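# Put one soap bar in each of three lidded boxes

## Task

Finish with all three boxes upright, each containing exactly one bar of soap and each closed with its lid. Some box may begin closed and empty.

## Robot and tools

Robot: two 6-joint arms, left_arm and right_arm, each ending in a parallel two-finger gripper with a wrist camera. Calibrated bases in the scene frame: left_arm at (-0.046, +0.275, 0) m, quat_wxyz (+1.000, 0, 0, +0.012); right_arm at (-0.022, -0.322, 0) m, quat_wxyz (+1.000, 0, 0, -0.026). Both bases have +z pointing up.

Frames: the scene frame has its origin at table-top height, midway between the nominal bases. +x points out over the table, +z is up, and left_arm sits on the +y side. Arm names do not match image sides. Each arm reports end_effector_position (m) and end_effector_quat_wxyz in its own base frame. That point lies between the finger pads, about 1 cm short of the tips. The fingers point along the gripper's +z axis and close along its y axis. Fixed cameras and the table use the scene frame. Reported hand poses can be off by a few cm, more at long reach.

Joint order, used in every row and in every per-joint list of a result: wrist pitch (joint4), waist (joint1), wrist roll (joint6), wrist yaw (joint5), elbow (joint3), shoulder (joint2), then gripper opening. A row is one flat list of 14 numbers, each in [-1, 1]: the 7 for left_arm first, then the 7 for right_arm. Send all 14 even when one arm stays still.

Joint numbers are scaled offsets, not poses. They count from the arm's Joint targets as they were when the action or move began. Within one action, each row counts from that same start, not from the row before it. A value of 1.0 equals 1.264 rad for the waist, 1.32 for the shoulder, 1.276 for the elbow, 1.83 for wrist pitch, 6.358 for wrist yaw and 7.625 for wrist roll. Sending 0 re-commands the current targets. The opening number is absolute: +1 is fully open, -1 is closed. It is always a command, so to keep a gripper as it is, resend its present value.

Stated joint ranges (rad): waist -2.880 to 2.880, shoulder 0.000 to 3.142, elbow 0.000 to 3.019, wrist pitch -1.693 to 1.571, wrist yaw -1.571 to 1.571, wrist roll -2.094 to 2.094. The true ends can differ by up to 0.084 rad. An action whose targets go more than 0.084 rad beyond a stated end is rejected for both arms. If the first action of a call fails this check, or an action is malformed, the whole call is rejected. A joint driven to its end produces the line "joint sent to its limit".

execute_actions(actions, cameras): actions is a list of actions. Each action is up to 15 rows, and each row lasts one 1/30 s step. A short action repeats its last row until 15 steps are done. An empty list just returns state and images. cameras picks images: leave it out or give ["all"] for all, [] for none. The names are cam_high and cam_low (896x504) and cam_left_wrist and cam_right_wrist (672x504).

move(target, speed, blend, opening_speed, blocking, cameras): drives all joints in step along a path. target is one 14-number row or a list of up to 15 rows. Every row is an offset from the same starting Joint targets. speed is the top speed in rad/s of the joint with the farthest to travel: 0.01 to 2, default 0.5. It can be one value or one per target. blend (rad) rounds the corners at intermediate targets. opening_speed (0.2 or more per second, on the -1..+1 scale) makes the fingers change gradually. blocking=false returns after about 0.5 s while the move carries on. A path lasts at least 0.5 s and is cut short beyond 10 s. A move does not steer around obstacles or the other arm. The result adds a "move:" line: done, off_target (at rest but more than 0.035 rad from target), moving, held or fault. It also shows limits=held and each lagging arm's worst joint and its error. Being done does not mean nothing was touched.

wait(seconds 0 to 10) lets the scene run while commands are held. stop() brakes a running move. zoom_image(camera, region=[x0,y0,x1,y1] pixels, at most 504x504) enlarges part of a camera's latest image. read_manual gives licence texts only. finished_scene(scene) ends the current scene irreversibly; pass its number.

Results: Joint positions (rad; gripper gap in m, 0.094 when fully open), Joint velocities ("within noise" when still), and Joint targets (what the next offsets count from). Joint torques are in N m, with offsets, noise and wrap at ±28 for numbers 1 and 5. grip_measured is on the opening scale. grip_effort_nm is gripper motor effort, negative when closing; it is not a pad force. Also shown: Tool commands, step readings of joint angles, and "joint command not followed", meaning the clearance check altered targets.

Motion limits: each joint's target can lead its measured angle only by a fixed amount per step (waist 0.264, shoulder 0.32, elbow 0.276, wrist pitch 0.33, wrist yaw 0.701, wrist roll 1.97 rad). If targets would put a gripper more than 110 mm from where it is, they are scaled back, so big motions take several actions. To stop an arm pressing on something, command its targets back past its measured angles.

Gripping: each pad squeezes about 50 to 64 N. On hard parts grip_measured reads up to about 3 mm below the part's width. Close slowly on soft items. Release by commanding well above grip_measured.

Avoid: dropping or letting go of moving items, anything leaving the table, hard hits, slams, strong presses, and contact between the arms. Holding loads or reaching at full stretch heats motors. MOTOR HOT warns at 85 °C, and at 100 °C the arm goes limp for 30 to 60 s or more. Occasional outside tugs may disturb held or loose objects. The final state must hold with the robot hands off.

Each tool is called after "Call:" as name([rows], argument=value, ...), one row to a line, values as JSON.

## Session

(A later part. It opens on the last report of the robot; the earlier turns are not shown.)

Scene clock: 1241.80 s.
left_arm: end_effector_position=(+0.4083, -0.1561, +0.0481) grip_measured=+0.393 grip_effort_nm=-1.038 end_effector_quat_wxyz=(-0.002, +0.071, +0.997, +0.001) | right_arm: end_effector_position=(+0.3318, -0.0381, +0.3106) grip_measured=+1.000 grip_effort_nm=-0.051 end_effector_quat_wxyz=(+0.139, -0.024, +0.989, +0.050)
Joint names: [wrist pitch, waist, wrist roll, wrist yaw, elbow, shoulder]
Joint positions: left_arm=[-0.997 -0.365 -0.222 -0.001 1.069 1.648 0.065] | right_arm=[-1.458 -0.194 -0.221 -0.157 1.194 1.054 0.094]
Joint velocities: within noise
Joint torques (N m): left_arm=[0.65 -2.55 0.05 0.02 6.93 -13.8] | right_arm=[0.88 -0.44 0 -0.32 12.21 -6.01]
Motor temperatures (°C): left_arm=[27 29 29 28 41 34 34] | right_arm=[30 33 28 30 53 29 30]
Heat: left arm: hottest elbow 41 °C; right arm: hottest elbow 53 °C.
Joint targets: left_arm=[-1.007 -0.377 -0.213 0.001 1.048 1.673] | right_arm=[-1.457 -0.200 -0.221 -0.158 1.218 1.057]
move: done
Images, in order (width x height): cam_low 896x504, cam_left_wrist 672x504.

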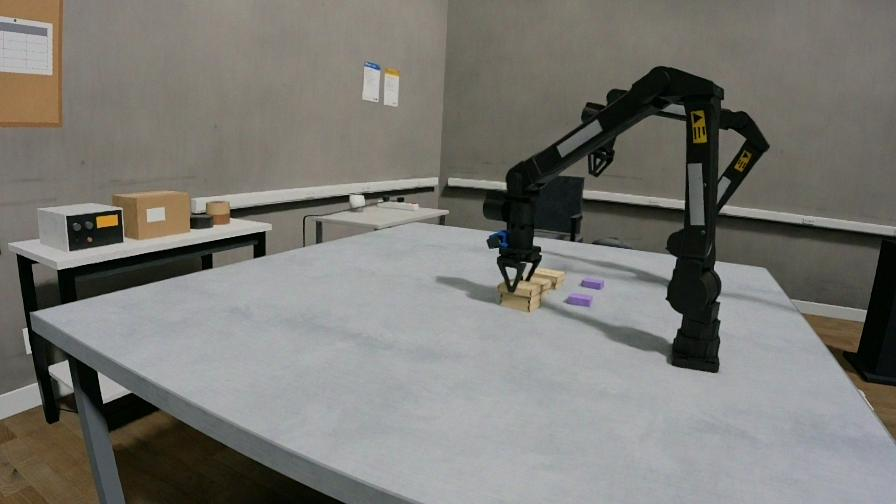

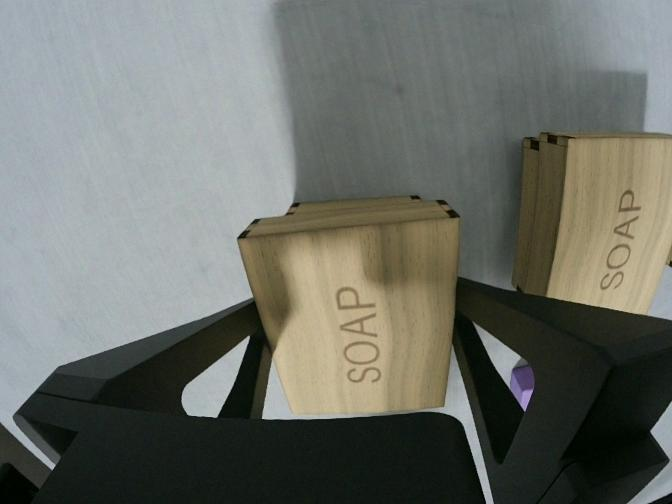

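Call:
move([
  [-0.005,0,0,0,0.07,0,0.1,0,0,0,0,0,0,1],
  [-0.018,0,0,0,0.088,-0.0326,0.1,0,0,0,0,0,0,1],
  [0.0106,0,0,0,0.0024,-0.0106,0.1,0,0,0,0,0,0,1],
], speed=0.1, cameras=["cam_left_wrist","cam_low"])

Call:
zoom_image(camera="cam_low", region=[490, 265, 560, 320])

Call:
zoom_image(camera="cam_left_wrist", region=[240, 150, 500, 410])

Scene clock: 1265.53 s.
left_arm: end_effector_position=(+0.4074, -0.1558, +0.0483) grip_measured=+0.393 grip_effort_nm=-1.033 end_effector_quat_wxyz=(-0.004, +0.071, +0.997, +0.002) | right_arm: end_effector_position=(+0.3318, -0.0381, +0.3106) grip_measured=+1.000 grip_effort_nm=-0.051 end_effector_quat_wxyz=(+0.139, -0.024, +0.989, +0.050)
Joint names: [wrist pitch, waist, wrist roll, wrist yaw, elbow, shoulder]
Joint positions: left_arm=[-1.002 -0.365 -0.222 -0.001 1.07 1.648 0.065] | right_arm=[-1.458 -0.194 -0.221 -0.157 1.194 1.054 0.094]
Joint velocities: within noise
Joint torques (N m): left_arm=[1.63 -2.49 0.05 0.01 7.12 -15.74] | right_arm=[0.88 -0.44 0 -0.33 12.21 -6.07]
Motor temperatures (°C): left_arm=[27 29 29 28 40 34 34] | right_arm=[30 33 28 30 53 29 30]
Heat: left arm: hottest elbow 40 °C; right arm: hottest elbow 53 °C.
Joint targets: left_arm=[-0.988 -0.377 -0.213 0.001 1.051 1.659] | right_arm=[-1.457 -0.200 -0.221 -0.158 1.218 1.057]
move: done
Images, in order (width x height): cam_low 896x504, cam_left_wrist 672x504.

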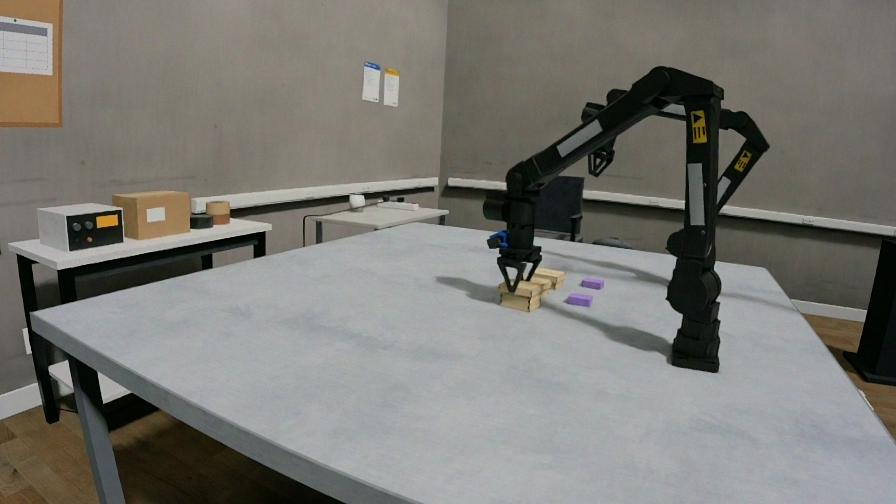

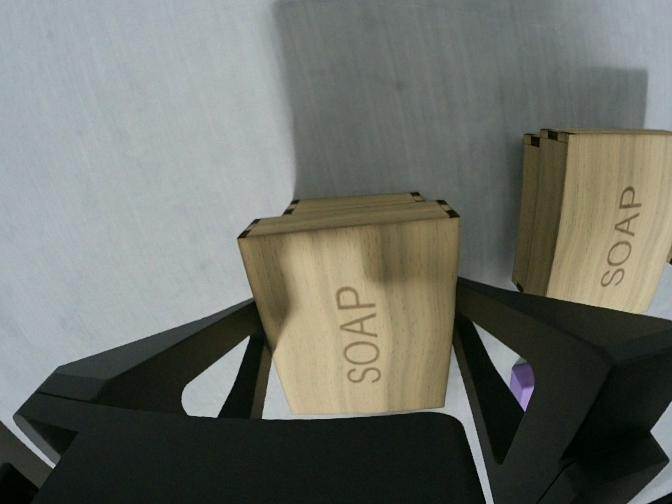

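Scaled by 7.200 from the camera's 896x504 image, which has a finer 1280x720 frame.

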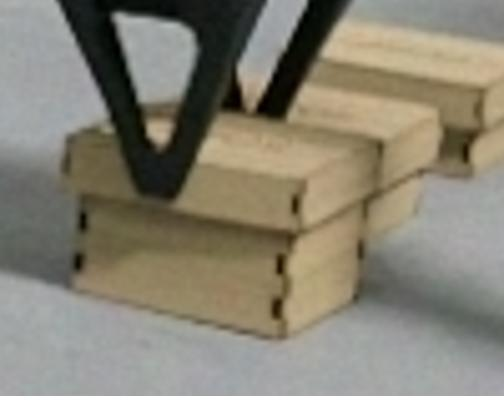

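Scaled by 1.938 from the camera's 672x504 image, which has a finer 960x720 frame.

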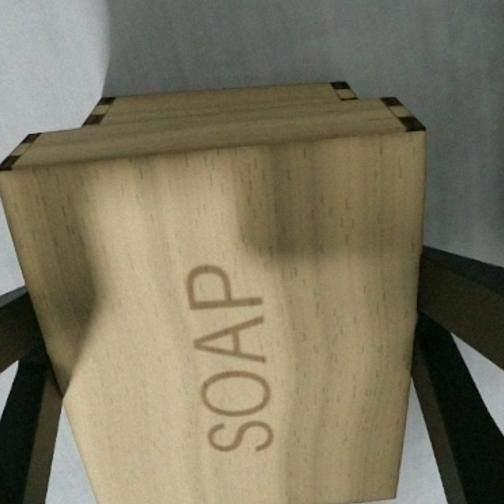

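Call:
move([
  [0,-0.002,0,0,0.06,0,0.1,0,0,0,0,0,0,1],
  [0,-0.0075,0,0,0.06,0,0.1,0,0,0,0,0,0,1],
  [0,-0.0075,0,0,-0.002,0,0.1,0,0,0,0,0,0,1],
  [0.0249,-0.0075,0,0,-0.017,0.02,0.1,0,0,0,0,0,0,1],
], speed=0.08, cameras=["cam_left_wrist","cam_low"])

Call:
zoom_image(camera="cam_low", region=[490, 265, 560, 320])

Call:
zoom_image(camera="cam_left_wrist", region=[240, 150, 500, 410])

Scene clock: 1288.77 s.
left_arm: end_effector_position=(+0.4060, -0.1604, +0.0466) grip_measured=+0.393 grip_effort_nm=-1.038 end_effector_quat_wxyz=(+0.002, +0.077, +0.997, +0.000) | right_arm: end_effector_position=(+0.3318, -0.0381, +0.3106) grip_measured=+1.000 grip_effort_nm=-0.051 end_effector_quat_wxyz=(+0.139, -0.024, +0.989, +0.050)
Joint names: [wrist pitch, waist, wrist roll, wrist yaw, elbow, shoulder]
Joint positions: left_arm=[-0.983 -0.376 -0.222 -0.001 1.059 1.644 0.065] | right_arm=[-1.458 -0.194 -0.221 -0.157 1.194 1.054 0.094]
Joint velocities: within noise
Joint torques (N m): left_arm=[2.7 -2.43 0.05 0.01 6.15 -12.63] | right_arm=[0.9 -0.5 0 -0.32 12.21 -6.07]
Motor temperatures (°C): left_arm=[27 29 29 28 39 34 34] | right_arm=[30 33 28 30 53 29 30]
Heat: left arm: hottest elbow 39 °C; right arm: hottest elbow 53 °C.
Joint targets: left_arm=[-0.942 -0.386 -0.213 0.001 1.030 1.685] | right_arm=[-1.457 -0.200 -0.221 -0.158 1.218 1.057]
move: off_target (left_arm); left_arm: the shoulder is farthest, 0.042 rad from its target
Images, in order (width x height): cam_low 896x504, cam_left_wrist 672x504.

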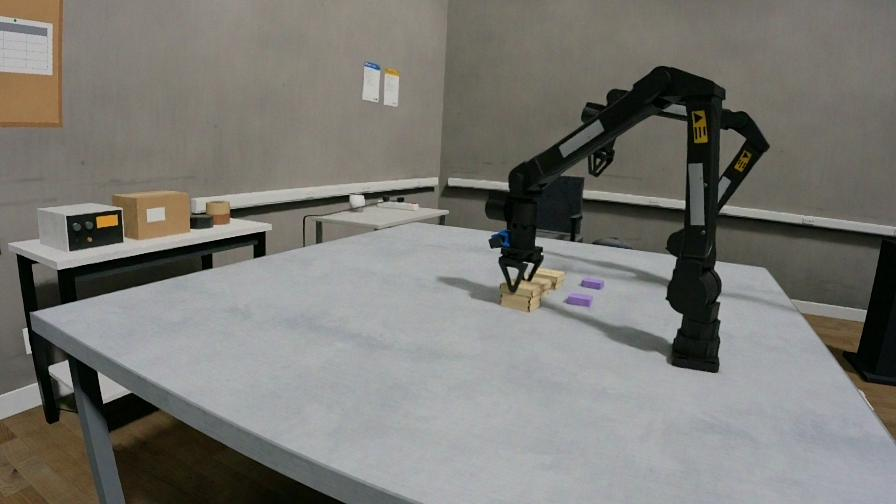

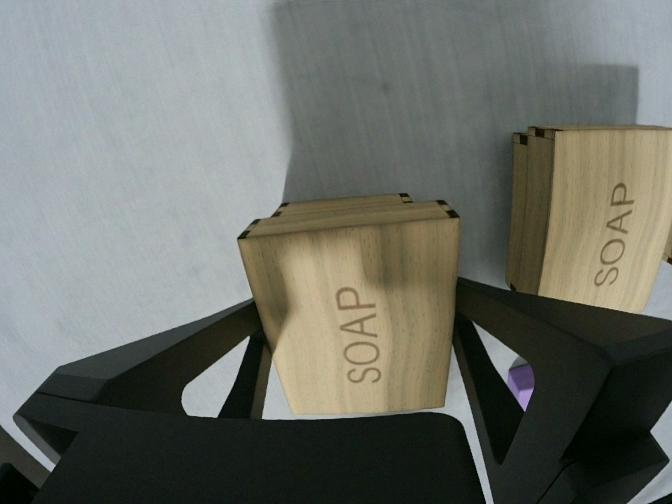

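Scaled by 7.200 from the camera's 896x504 image, which has a finer 1280x720 frame.

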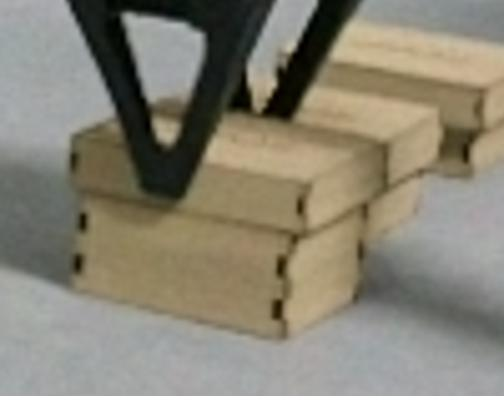

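Scaled by 1.938 from the camera's 672x504 image, which has a finer 960x720 frame.

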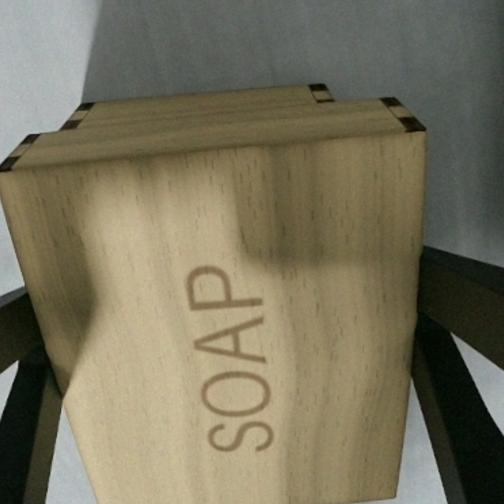

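Call:
move([
  [-0.0249,0,0,0,0.077,-0.02,0.1,0,0,0,0,0,0,1],
  [-0.0249,0.0215,0,0,0.077,-0.02,0.1,0,0,0,0,0,0,1],
  [-0.0249,0.0215,0,0,0.0145,-0.02,0.1,0,0,0,0,0,0,1],
], speed=0.08, cameras=["cam_left_wrist"])

Call:
zoom_image(camera="cam_left_wrist", region=[240, 150, 500, 410])

Scene clock: 1303.17 s.
left_arm: end_effector_position=(+0.4079, -0.1590, +0.0479) grip_measured=+0.393 grip_effort_nm=-1.033 end_effector_quat_wxyz=(+0.004, +0.074, +0.997, -0.001) | right_arm: end_effector_position=(+0.3318, -0.0381, +0.3106) grip_measured=+1.000 grip_effort_nm=-0.056 end_effector_quat_wxyz=(+0.139, -0.024, +0.989, +0.050)
Joint names: [wrist pitch, waist, wrist roll, wrist yaw, elbow, shoulder]
Joint positions: left_arm=[-0.982 -0.371 -0.222 -0.001 1.061 1.642 0.065] | right_arm=[-1.458 -0.194 -0.221 -0.157 1.194 1.054 0.094]
Joint velocities: within noise
Joint torques (N m): left_arm=[0.88 -0.62 0.05 0.01 7.61 -15.03] | right_arm=[0.88 -0.5 0 -0.32 12.19 -6.07]
Motor temperatures (°C): left_arm=[27 29 29 28 39 34 34] | right_arm=[30 33 28 30 53 29 30]
Heat: left arm: hottest elbow 39 °C; right arm: hottest elbow 53 °C.
Joint targets: left_arm=[-0.988 -0.359 -0.213 0.001 1.048 1.659] | right_arm=[-1.457 -0.200 -0.221 -0.158 1.218 1.057]
move: done
Images, in order (width x height): cam_left_wrist 672x504.

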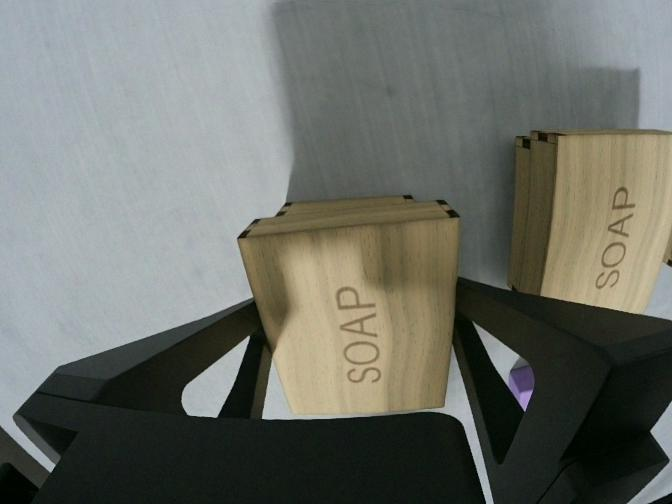

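Scaled by 1.938 from the camera's 672x504 image, which has a finer 960x720 frame.

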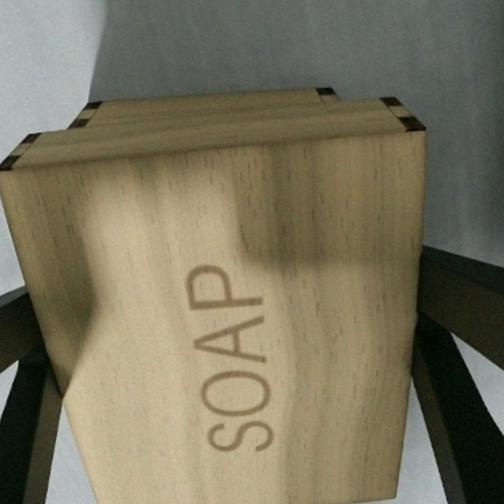

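Call:
move([
  [-0.002,0,0,0,0.06,0,0.1,0,0,0,0,0,0,1],
  [-0.0087,0.0028,0,0,0.06,0,0.1,0,0,0,0,0,0,1],
  [-0.0087,0.0028,0,0,0,0,0.1,0,0,0,0,0,0,1],
], speed=0.08, cameras=["cam_left_wrist","cam_low"])

Call:
zoom_image(camera="cam_left_wrist", region=[240, 150, 500, 410])

Call:
zoom_image(camera="cam_low", region=[490, 265, 560, 320])

Scene clock: 1325.23 s.
left_arm: end_effector_position=(+0.4064, -0.1568, +0.0481) grip_measured=+0.393 grip_effort_nm=-1.038 end_effector_quat_wxyz=(-0.001, +0.073, +0.997, +0.001) | right_arm: end_effector_position=(+0.3318, -0.0381, +0.3106) grip_measured=+1.000 grip_effort_nm=-0.056 end_effector_quat_wxyz=(+0.139, -0.024, +0.989, +0.050)
Joint names: [wrist pitch, waist, wrist roll, wrist yaw, elbow, shoulder]
Joint positions: left_arm=[-0.992 -0.368 -0.222 -0.001 1.062 1.642 0.065] | right_arm=[-1.458 -0.194 -0.221 -0.157 1.194 1.054 0.094]
Joint velocities: within noise
Joint torques (N m): left_arm=[0.62 -0.67 0.04 0.01 7.45 -14.39] | right_arm=[0.9 -0.44 0 -0.32 12.21 -6.07]
Motor temperatures (°C): left_arm=[27 29 29 28 40 35 34] | right_arm=[30 33 28 30 54 29 30]
Heat: left arm: hottest elbow 40 °C; right arm: hottest elbow 54 °C.
Joint targets: left_arm=[-1.004 -0.356 -0.213 0.001 1.048 1.659] | right_arm=[-1.457 -0.200 -0.221 -0.158 1.218 1.057]
move: done
Images, in order (width x height): cam_low 896x504, cam_left_wrist 672x504.

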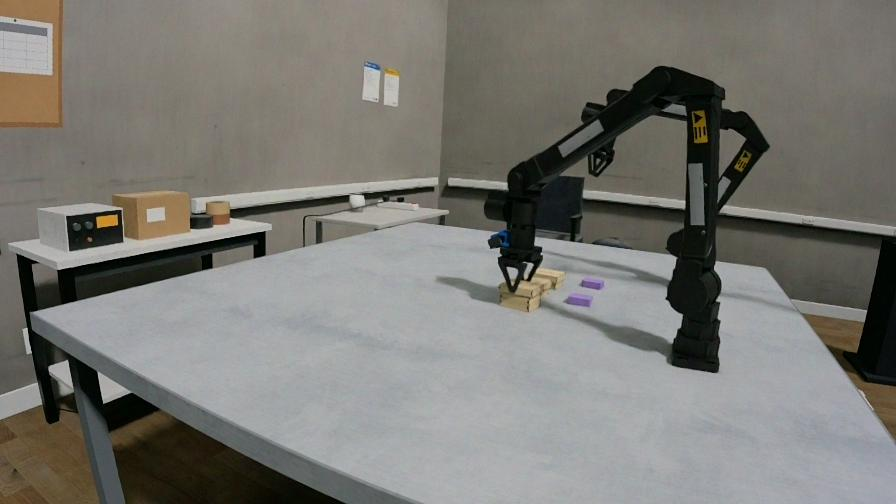

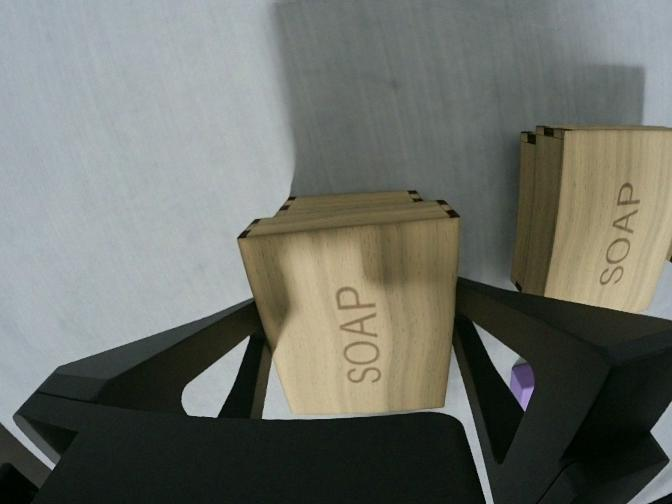

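Scaled by 1.938 from the camera's 672x504 image, which has a finer 960x720 frame.

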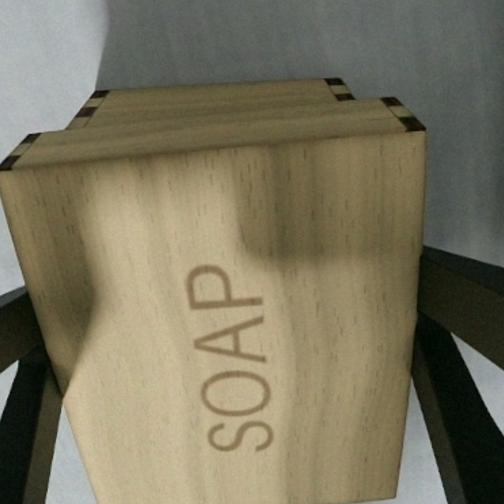

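Scaled by 7.200 from the camera's 896x504 image, which has a finer 1280x720 frame.

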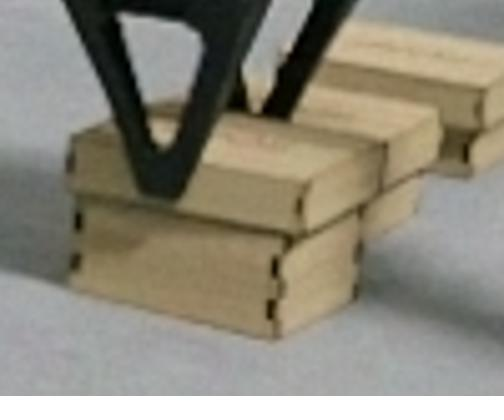

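Call:
move([
  [0,0,0,0,0.06,0,0.1,0,0,0,0,0,0,1],
  [0,0,0.0038,0,0.06,0,0.1,0,0,0,0,0,0,1],
  [0,0,0.0038,0,0.002,0,0.1,0,0,0,0,0,0,1],
  [0.038,0,0.0038,0,-0.013,0.02,0.1,0,0,0,0,0,0,1],
], speed=0.08, cameras=["cam_left_wrist","cam_low"])

Call:
zoom_image(camera="cam_left_wrist", region=[240, 150, 500, 410])

Call:
zoom_image(camera="cam_low", region=[490, 265, 560, 320])

Scene clock: 1345.40 s.
left_arm: end_effector_position=(+0.4069, -0.1567, +0.0351) grip_measured=+0.393 grip_effort_nm=-1.033 end_effector_quat_wxyz=(+0.003, +0.085, +0.996, +0.000) | right_arm: end_effector_position=(+0.3318, -0.0381, +0.3106) grip_measured=+1.000 grip_effort_nm=-0.051 end_effector_quat_wxyz=(+0.139, -0.024, +0.989, +0.050)
Joint names: [wrist pitch, waist, wrist roll, wrist yaw, elbow, shoulder]
Joint positions: left_arm=[-0.949 -0.367 -0.197 -0.001 1.043 1.659 0.065] | right_arm=[-1.458 -0.194 -0.221 -0.157 1.194 1.054 0.094]
Joint velocities: within noise
Joint torques (N m): left_arm=[1.7 -0.67 0.09 0.01 7.61 -13.92] | right_arm=[0.88 -0.44 0 -0.32 12.21 -6.07]
Motor temperatures (°C): left_arm=[27 29 29 28 40 35 34] | right_arm=[30 32 28 30 54 29 30]
Heat: left arm: hottest elbow 40 °C; right arm: hottest elbow 54 °C.
Joint targets: left_arm=[-0.934 -0.355 -0.184 0.001 1.032 1.685] | right_arm=[-1.457 -0.200 -0.221 -0.158 1.218 1.057]
move: done
Images, in order (width x height): cam_low 896x504, cam_left_wrist 672x504.

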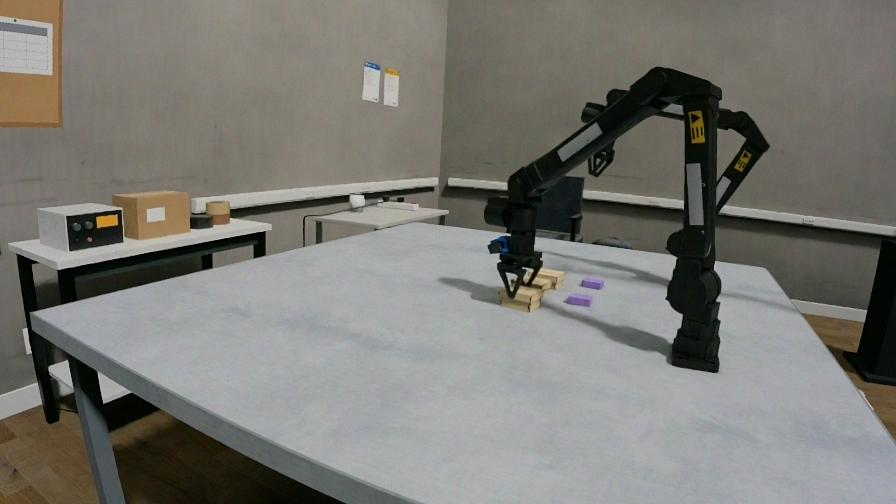

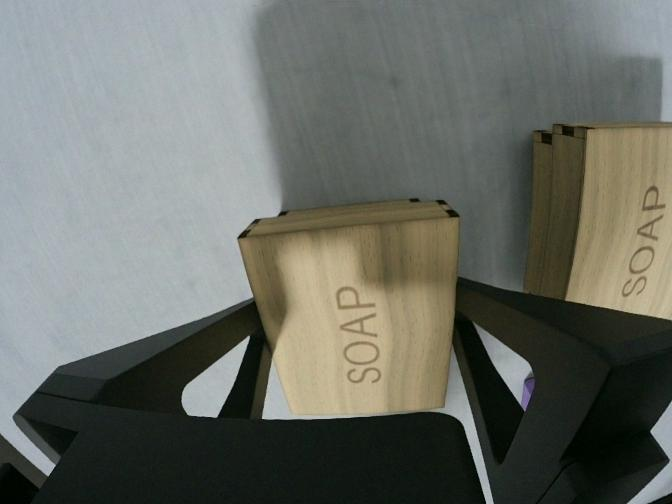

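Scaled by 1.938 from the camera's 672x504 image, which has a finer 960x720 frame.

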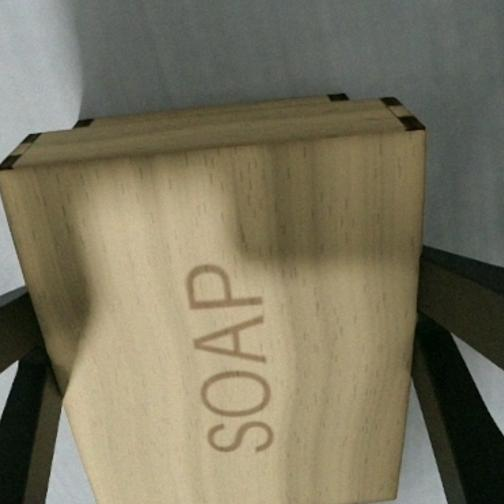

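Scaled by 7.200 from the camera's 896x504 image, which has a finer 1280x720 frame.

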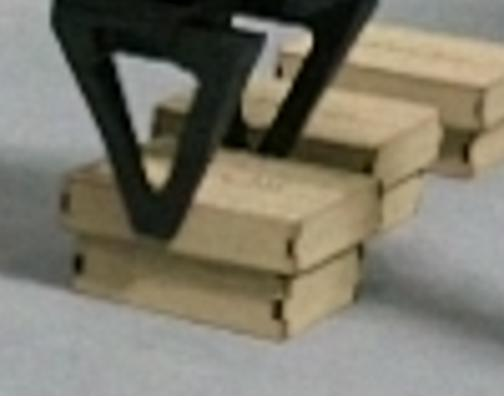

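Call:
move(target=[0,0,0,0,0,0,1,0,0,0,0,0,0,1], opening_speed=0.5, cameras=[])

Call:
move([
  [-0.01,0,0,0,0.08,0,1,0,0,0,0,0,0,1],
  [-0.02,0,0,0,0.13,-0.02,1,0,0,0,0,0,0,1],
  [-0.3525,-0.1938,-0.039,0,0.366,-0.1455,1,0,0,0,0,0,0,1],
], speed=[0.2,0.3,0.6], blend=[0.02,0.03,0.0])

Call:
zoom_image(camera="cam_left_wrist", region=[100, 0, 604, 504])

Scene clock: 1361.13 s.
left_arm: end_effector_position=(+0.4069, -0.1566, +0.0350) grip_measured=+0.997 grip_effort_nm=0.115 end_effector_quat_wxyz=(+0.003, +0.085, +0.996, +0.000) | right_arm: end_effector_position=(+0.3318, -0.0381, +0.3106) grip_measured=+1.000 grip_effort_nm=-0.051 end_effector_quat_wxyz=(+0.139, -0.024, +0.989, +0.050)
Joint names: [wrist pitch, waist, wrist roll, wrist yaw, elbow, shoulder]
Joint positions: left_arm=[-0.948 -0.367 -0.196 -0.001 1.043 1.659 0.094] | right_arm=[-1.458 -0.194 -0.221 -0.157 1.194 1.054 0.094]
Joint velocities: within noise
Joint torques (N m): left_arm=[1.68 -0.67 0.08 0.01 7.6 -13.86] | right_arm=[0.9 -0.44 0 -0.33 12.21 -6.07]
Motor temperatures (°C): left_arm=[27 29 29 28 40 35 34] | right_arm=[30 32 28 30 54 29 30]
Heat: left arm: hottest elbow 40 °C; right arm: hottest elbow 54 °C.
Joint targets: left_arm=[-0.934 -0.355 -0.184 0.001 1.032 1.685] | right_arm=[-1.457 -0.200 -0.221 -0.158 1.218 1.057]
move: done
No camera images: "cameras" was empty.

Scene clock: 1363.67 s.
left_arm: end_effector_position=(+0.3576, -0.2421, +0.2477) grip_measured=+0.998 grip_effort_nm=0.125 end_effector_quat_wxyz=(-0.021, +0.064, +0.998, +0.013) | right_arm: end_effector_position=(+0.3318, -0.0381, +0.3106) grip_measured=+1.000 grip_effort_nm=-0.056 end_effector_quat_wxyz=(+0.139, -0.024, +0.989, +0.050)
Joint names: [wrist pitch, waist, wrist roll, wrist yaw, elbow, shoulder]
Joint positions: left_arm=[-1.568 -0.595 -0.467 -0.001 1.447 1.499 0.094] | right_arm=[-1.458 -0.194 -0.221 -0.157 1.194 1.054 0.094]
Joint velocities: within noise
Joint torques (N m): left_arm=[0.54 -2.02 -0.22 -0.01 15.04 -15.68] | right_arm=[0.9 -0.44 0 -0.32 12.21 -6.07]
Motor temperatures (°C): left_arm=[27 29 29 28 40 35 33] | right_arm=[30 32 28 30 54 29 30]
Heat: left arm: hottest elbow 40 °C; right arm: hottest elbow 54 °C.
Joint targets: left_arm=[-1.579 -0.601 -0.481 0.001 1.499 1.493] | right_arm=[-1.457 -0.200 -0.221 -0.158 1.218 1.057]
move: off_target (left_arm); left_arm: the elbow is farthest, 0.052 rad from its target

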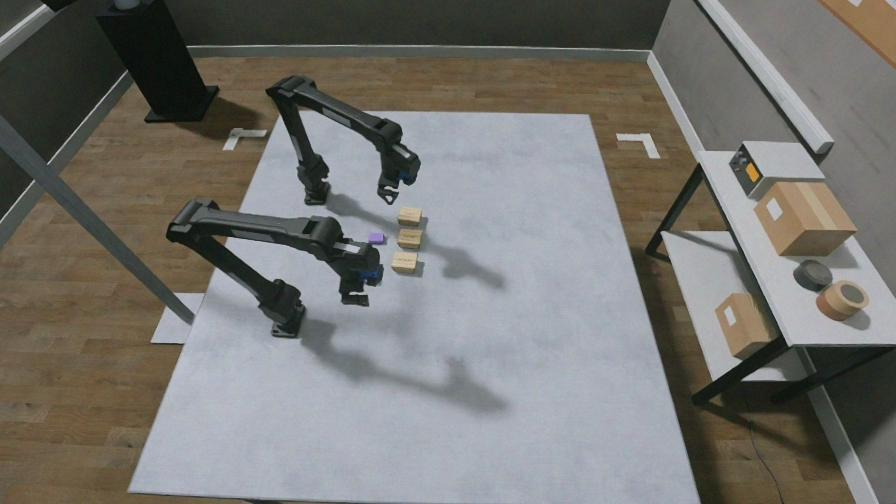

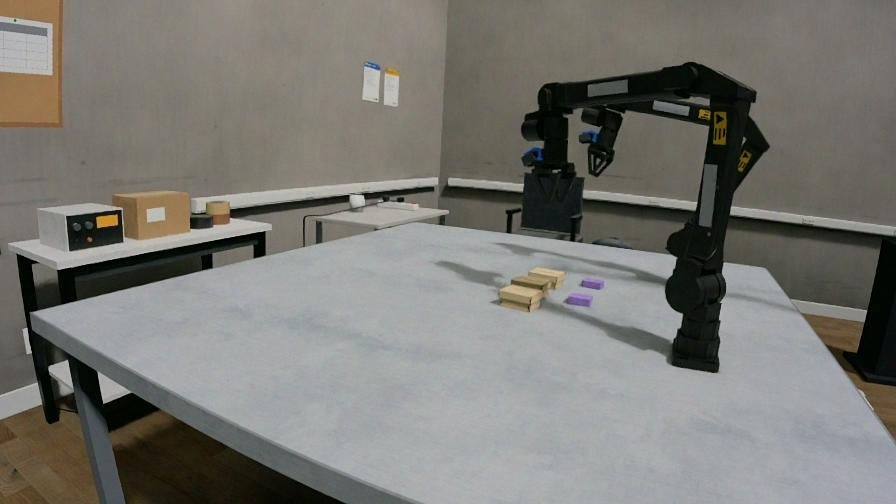

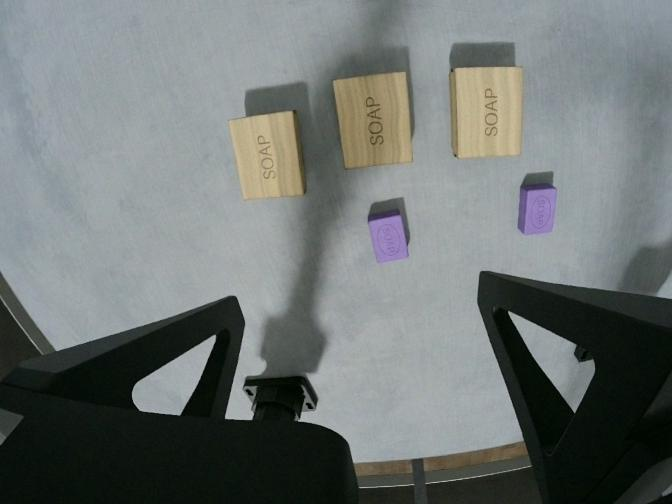

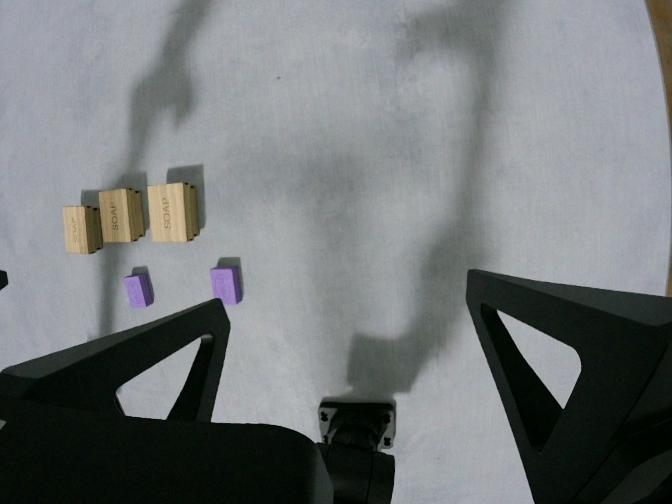

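Scaled by 1.000.

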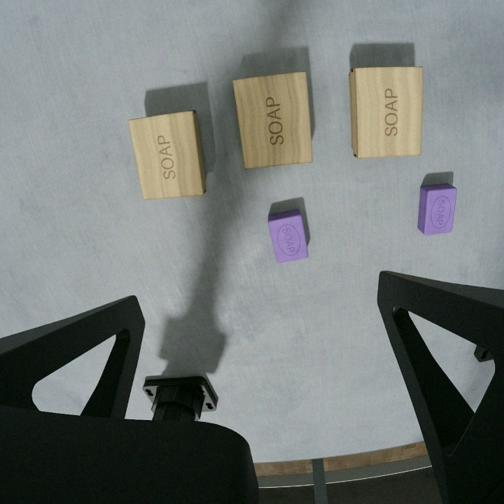

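Call:
move(target=[0.1917,0.0354,0.0089,0,-0.139,0.1413,1,0,0,0,0,0,0,1], speed=0.5, cameras=["cam_left_wrist"])

Scene clock: 1400.30 s.
left_arm: end_effector_position=(+0.4088, -0.2598, +0.1295) grip_measured=+0.998 grip_effort_nm=0.120 end_effector_quat_wxyz=(-0.002, +0.069, +0.998, +0.002) | right_arm: end_effector_position=(+0.3318, -0.0381, +0.3106) grip_measured=+1.000 grip_effort_nm=-0.046 end_effector_quat_wxyz=(+0.139, -0.024, +0.989, +0.050)
Joint names: [wrist pitch, waist, wrist roll, wrist yaw, elbow, shoulder]
Joint positions: left_arm=[-1.241 -0.566 -0.427 -0.001 1.33 1.665 0.094] | right_arm=[-1.458 -0.194 -0.221 -0.157 1.194 1.054 0.094]
Joint velocities: within noise
Joint torques (N m): left_arm=[1.62 -0.79 0.05 -0.01 8.9 -16.91] | right_arm=[0.9 -0.5 0 -0.32 12.21 -6.07]
Motor temperatures (°C): left_arm=[27 29 29 28 51 34 32] | right_arm=[30 32 28 30 54 29 30]
Heat: left arm: hottest elbow 51 °C; right arm: hottest elbow 54 °C.
Joint targets: left_arm=[-1.228 -0.556 -0.413 0.001 1.321 1.680] | right_arm=[-1.457 -0.200 -0.221 -0.158 1.218 1.057]
move: done
Images, in order (width x height): cam_left_wrist 672x504.

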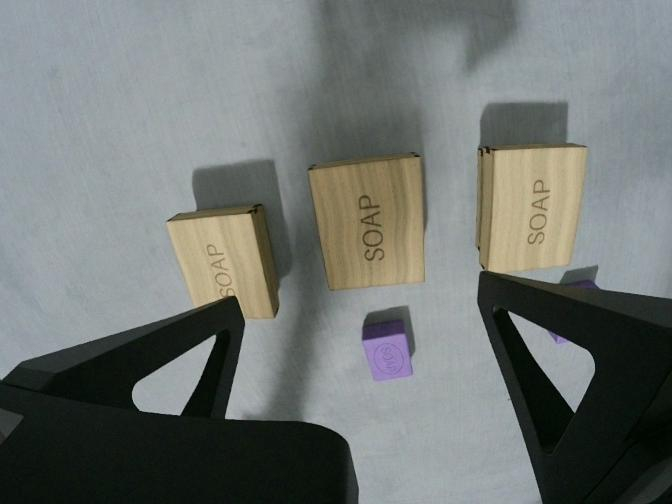

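Call:
move(target=[0.0675,-0.0293,-0.0042,0,-0.0513,0.0433,0.75,0,0,0,0,0,0,1], speed=0.3, cameras=["cam_left_wrist"])

Scene clock: 1436.87 s.
left_arm: end_effector_position=(+0.4071, -0.2691, +0.0825) grip_measured=+0.752 grip_effort_nm=-0.129 end_effector_quat_wxyz=(+0.001, +0.076, +0.997, +0.000) | right_arm: end_effector_position=(+0.3318, -0.0381, +0.3106) grip_measured=+1.000 grip_effort_nm=-0.051 end_effector_quat_wxyz=(+0.139, -0.024, +0.989, +0.050)
Joint names: [wrist pitch, waist, wrist roll, wrist yaw, elbow, shoulder]
Joint positions: left_arm=[-1.118 -0.584 -0.432 -0.001 1.265 1.717 0.082] | right_arm=[-1.458 -0.194 -0.221 -0.157 1.194 1.054 0.094]
Joint velocities: within noise
Joint torques (N m): left_arm=[1.68 -2.26 -0.18 0 8.58 -16.91] | right_arm=[0.9 -0.44 0 -0.32 12.21 -6.12]
Motor temperatures (°C): left_arm=[27 29 29 28 47 36 31] | right_arm=[30 32 28 30 54 29 30]
Heat: left arm: hottest elbow 47 °C; right arm: hottest elbow 54 °C.
Joint targets: left_arm=[-1.105 -0.593 -0.445 0.001 1.256 1.737] | right_arm=[-1.457 -0.200 -0.221 -0.158 1.218 1.057]
move: done
Images, in order (width x height): cam_left_wrist 672x504.

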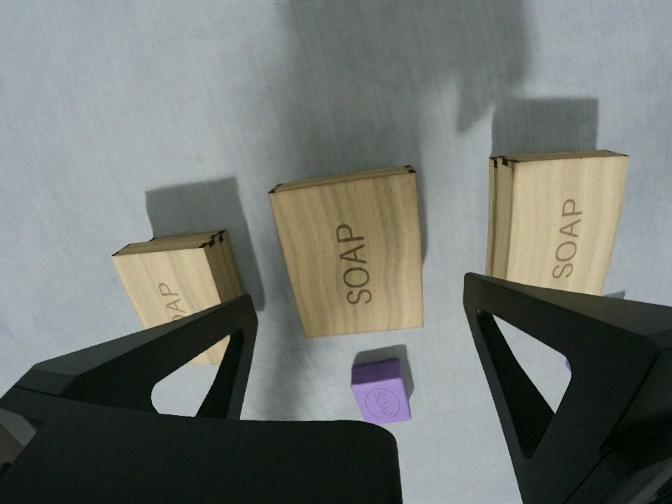

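Call:
move(target=[0.0601,0,0,0,-0.0393,0.0453,0.75,0,0,0,0,0,0,1], speed=0.2, cameras=["cam_left_wrist","cam_low"])

Scene clock: 1456.23 s.
left_arm: end_effector_position=(+0.4089, -0.2703, +0.0402) grip_measured=+0.752 grip_effort_nm=-0.134 end_effector_quat_wxyz=(+0.003, +0.076, +0.997, -0.001) | right_arm: end_effector_position=(+0.3318, -0.0381, +0.3106) grip_measured=+1.000 grip_effort_nm=-0.042 end_effector_quat_wxyz=(+0.139, -0.024, +0.989, +0.050)
Joint names: [wrist pitch, waist, wrist roll, wrist yaw, elbow, shoulder]
Joint positions: left_arm=[-1.008 -0.584 -0.432 -0.001 1.216 1.773 0.082] | right_arm=[-1.458 -0.194 -0.221 -0.157 1.194 1.054 0.094]
Joint velocities: within noise
Joint torques (N m): left_arm=[1.7 -2.26 -0.21 0 7.97 -16.38] | right_arm=[0.9 -0.5 0 -0.33 12.21 -6.07]
Motor temperatures (°C): left_arm=[27 29 29 28 44 36 31] | right_arm=[30 32 28 30 54 29 30]
Heat: left arm: hottest elbow 44 °C; right arm: hottest elbow 54 °C.
Joint targets: left_arm=[-0.995 -0.593 -0.445 0.001 1.206 1.797] | right_arm=[-1.457 -0.200 -0.221 -0.158 1.218 1.057]
move: done
Images, in order (width x height): cam_low 896x504, cam_left_wrist 672x504.

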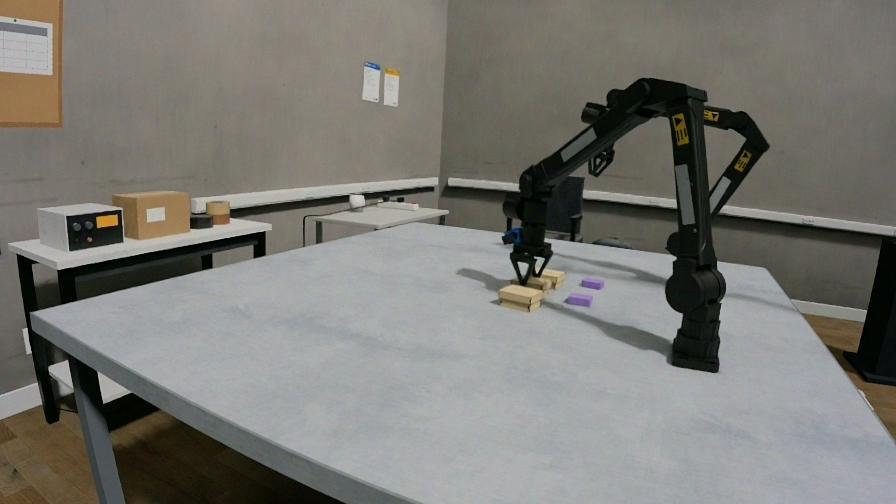

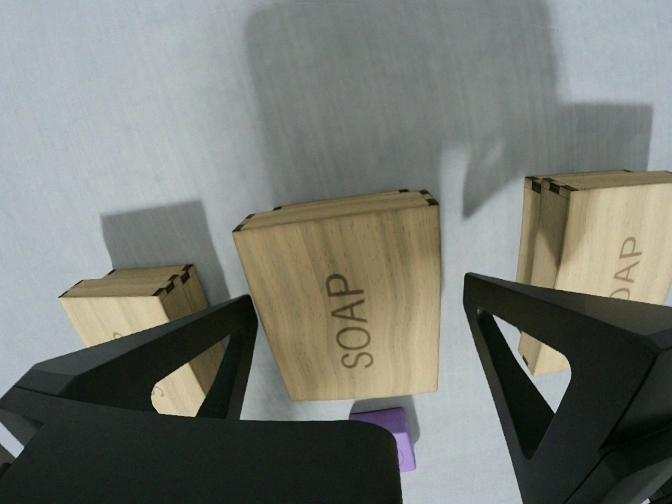

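Call:
move([
  [0,0.0214,-0.0022,0,0,0,0.75,0,0,0,0,0,0,1],
  [0.0055,0.0214,-0.0022,0,-0.0015,0.0076,0.75,0,0,0,0,0,0,1],
], speed=0.1, cameras=["cam_left_wrist"])

Scene clock: 1468.67 s.
left_arm: end_effector_position=(+0.4124, -0.2688, +0.0384) grip_measured=+0.752 grip_effort_nm=-0.139 end_effector_quat_wxyz=(+0.006, +0.064, +0.998, -0.003) | right_arm: end_effector_position=(+0.3318, -0.0381, +0.3106) grip_measured=+1.000 grip_effort_nm=-0.051 end_effector_quat_wxyz=(+0.139, -0.024, +0.989, +0.050)
Joint names: [wrist pitch, waist, wrist roll, wrist yaw, elbow, shoulder]
Joint positions: left_arm=[-0.998 -0.577 -0.448 -0.001 1.216 1.777 0.082] | right_arm=[-1.458 -0.194 -0.221 -0.157 1.194 1.054 0.094]
Joint velocities: within noise
Joint torques (N m): left_arm=[1.65 -0.73 -0.2 0 7.79 -16.09] | right_arm=[0.91 -0.44 0 -0.32 12.21 -6.07]
Motor temperatures (°C): left_arm=[27 28 29 28 43 37 31] | right_arm=[30 32 28 30 54 29 30]
Heat: left arm: hottest elbow 43 °C; right arm: hottest elbow 54 °C.
Joint targets: left_arm=[-0.985 -0.566 -0.462 0.001 1.204 1.807] | right_arm=[-1.457 -0.200 -0.221 -0.158 1.218 1.057]
move: done
Images, in order (width x height): cam_left_wrist 672x504.

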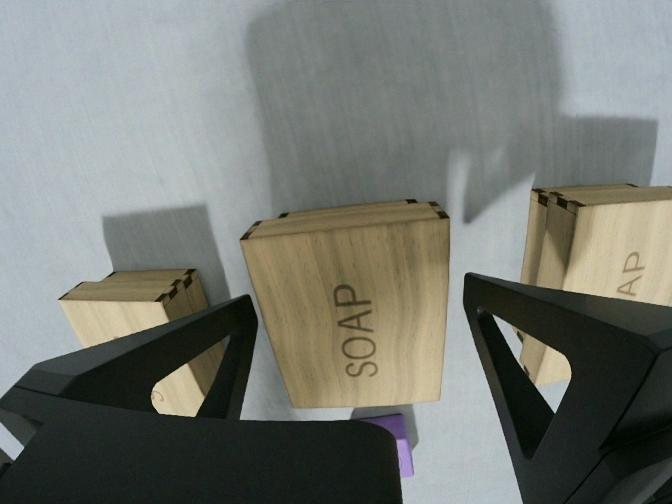

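Call:
move(target=[0,0.004,0,0,0,0,0.1,0,0,0,0,0,0,1], speed=0.1, opening_speed=0.4, cameras=["cam_left_wrist"])

Scene clock: 1477.67 s.
left_arm: end_effector_position=(+0.4137, -0.2670, +0.0384) grip_measured=+0.384 grip_effort_nm=-1.038 end_effector_quat_wxyz=(+0.006, +0.062, +0.998, -0.003) | right_arm: end_effector_position=(+0.3318, -0.0381, +0.3106) grip_measured=+1.000 grip_effort_nm=-0.042 end_effector_quat_wxyz=(+0.139, -0.024, +0.989, +0.050)
Joint names: [wrist pitch, waist, wrist roll, wrist yaw, elbow, shoulder]
Joint positions: left_arm=[-0.997 -0.572 -0.449 -0.001 1.216 1.777 0.065] | right_arm=[-1.458 -0.194 -0.221 -0.157 1.194 1.054 0.094]
Joint velocities: within noise
Joint torques (N m): left_arm=[1.61 -0.62 -0.21 0 7.79 -16.15] | right_arm=[0.9 -0.5 0 -0.32 12.21 -6.07]
Motor temperatures (°C): left_arm=[27 28 29 28 43 37 31] | right_arm=[30 32 28 30 54 29 30]
Heat: left arm: hottest elbow 43 °C; right arm: hottest elbow 54 °C.
Joint targets: left_arm=[-0.985 -0.561 -0.462 0.001 1.204 1.807] | right_arm=[-1.457 -0.200 -0.221 -0.158 1.218 1.057]
move: done
Images, in order (width x height): cam_left_wrist 672x504.

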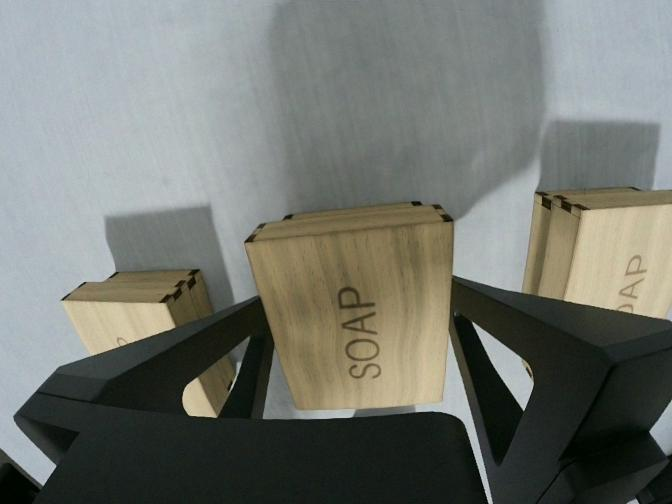

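Call:
move([
  [-0.01,0,0,0,0.06,0,0.1,0,0,0,0,0,0,1],
  [-0.14,0,0,0,0.1544,-0.0956,0.1,0,0,0,0,0,0,1],
], speed=[0.1,0.3], blend=[0.02,0], cameras=["cam_left_wrist"])

Call:
move([
  [0.0121,0.4826,0.0299,0,-0.0948,-0.0662,0.1,0,0,0,0,0,0,1],
  [0.199,0.4826,0.0299,0,-0.2657,0.0562,0.1,0,0,0,0,0,0,1],
], speed=[0.5,0.2], cameras=["cam_left_wrist","cam_low"])

Scene clock: 1499.57 s.
left_arm: end_effector_position=(+0.4164, -0.2687, +0.1269) grip_measured=+0.383 grip_effort_nm=-1.038 end_effector_quat_wxyz=(+0.003, +0.062, +0.998, -0.001) | right_arm: end_effector_position=(+0.3318, -0.0381, +0.3106) grip_measured=+1.000 grip_effort_nm=-0.051 end_effector_quat_wxyz=(+0.139, -0.024, +0.989, +0.050)
Joint names: [wrist pitch, waist, wrist roll, wrist yaw, elbow, shoulder]
Joint positions: left_arm=[-1.23 -0.572 -0.449 -0.001 1.352 1.688 0.065] | right_arm=[-1.458 -0.194 -0.221 -0.157 1.194 1.054 0.094]
Joint velocities: within noise
Joint torques (N m): left_arm=[0.62 -0.67 -0.21 0 14.23 -19.08] | right_arm=[0.91 -0.5 0 -0.32 12.21 -6.07]
Motor temperatures (°C): left_arm=[27 28 29 28 42 37 32] | right_arm=[30 32 28 30 55 29 30]
Heat: left arm: hottest elbow 42 °C; right arm: hottest elbow 55 °C.
Joint targets: left_arm=[-1.241 -0.561 -0.462 0.001 1.401 1.680] | right_arm=[-1.457 -0.200 -0.221 -0.158 1.218 1.057]
move: off_target (left_arm); left_arm: the elbow is farthest, 0.049 rad from its target
Images, in order (width x height): cam_left_wrist 672x504.

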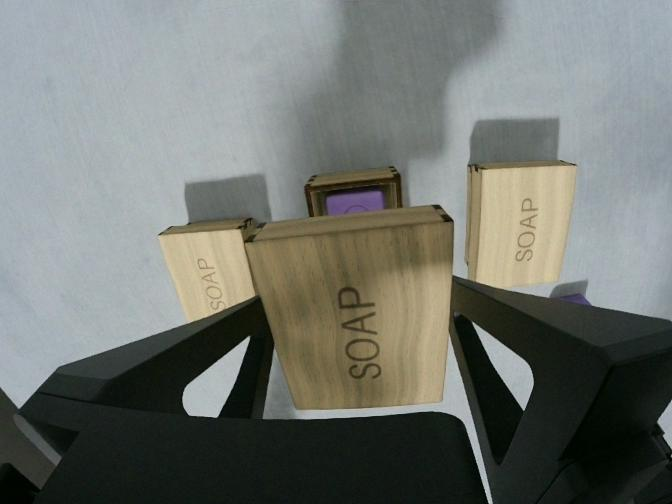

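Scene clock: 1503.03 s.
left_arm: end_effector_position=(+0.4579, +0.0235, +0.0176) grip_measured=+0.383 grip_effort_nm=-1.048 end_effector_quat_wxyz=(+0.014, -0.149, +0.989, -0.001) | right_arm: end_effector_position=(+0.3318, -0.0381, +0.3106) grip_measured=+1.000 grip_effort_nm=-0.051 end_effector_quat_wxyz=(+0.139, -0.024, +0.989, +0.050)
Joint names: [wrist pitch, waist, wrist roll, wrist yaw, elbow, shoulder]
Joint positions: left_arm=[-0.895 0.052 -0.247 -0.001 1.077 1.726 0.065] | right_arm=[-1.458 -0.194 -0.221 -0.157 1.194 1.054 0.094]
Joint velocities: within noise
Joint torques (N m): left_arm=[1.88 -1.79 0.09 0 7.05 -14.74] | right_arm=[0.9 -0.5 0 -0.32 12.21 -6.07]
Motor temperatures (°C): left_arm=[27 28 29 28 42 37 32] | right_arm=[30 32 28 30 55 29 30]
Heat: left arm: hottest elbow 42 °C; right arm: hottest elbow 55 °C.
Joint targets: left_arm=[-0.877 0.049 -0.234 0.001 1.062 1.755] | right_arm=[-1.457 -0.200 -0.221 -0.158 1.218 1.057]
move: done
Images, in order (width x height): cam_low 896x504, cam_left_wrist 672x504.

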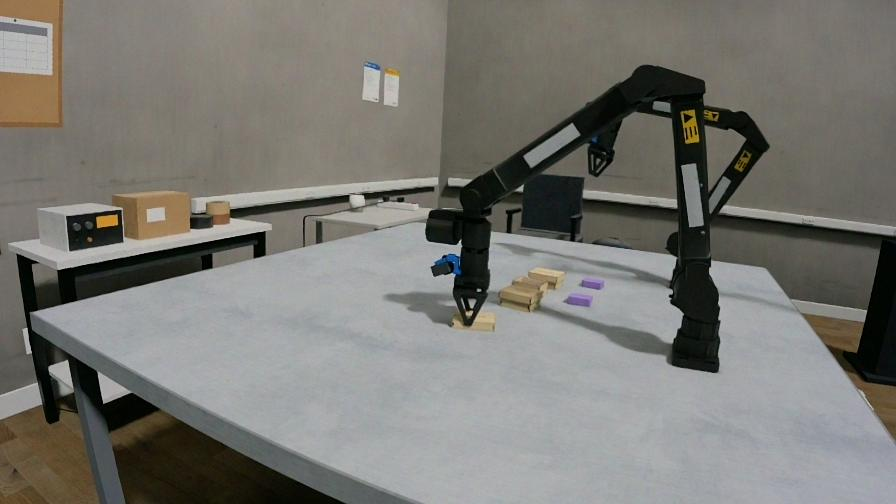

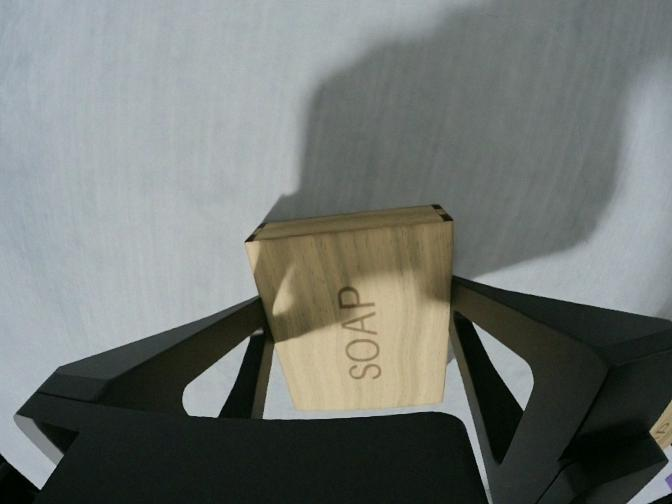

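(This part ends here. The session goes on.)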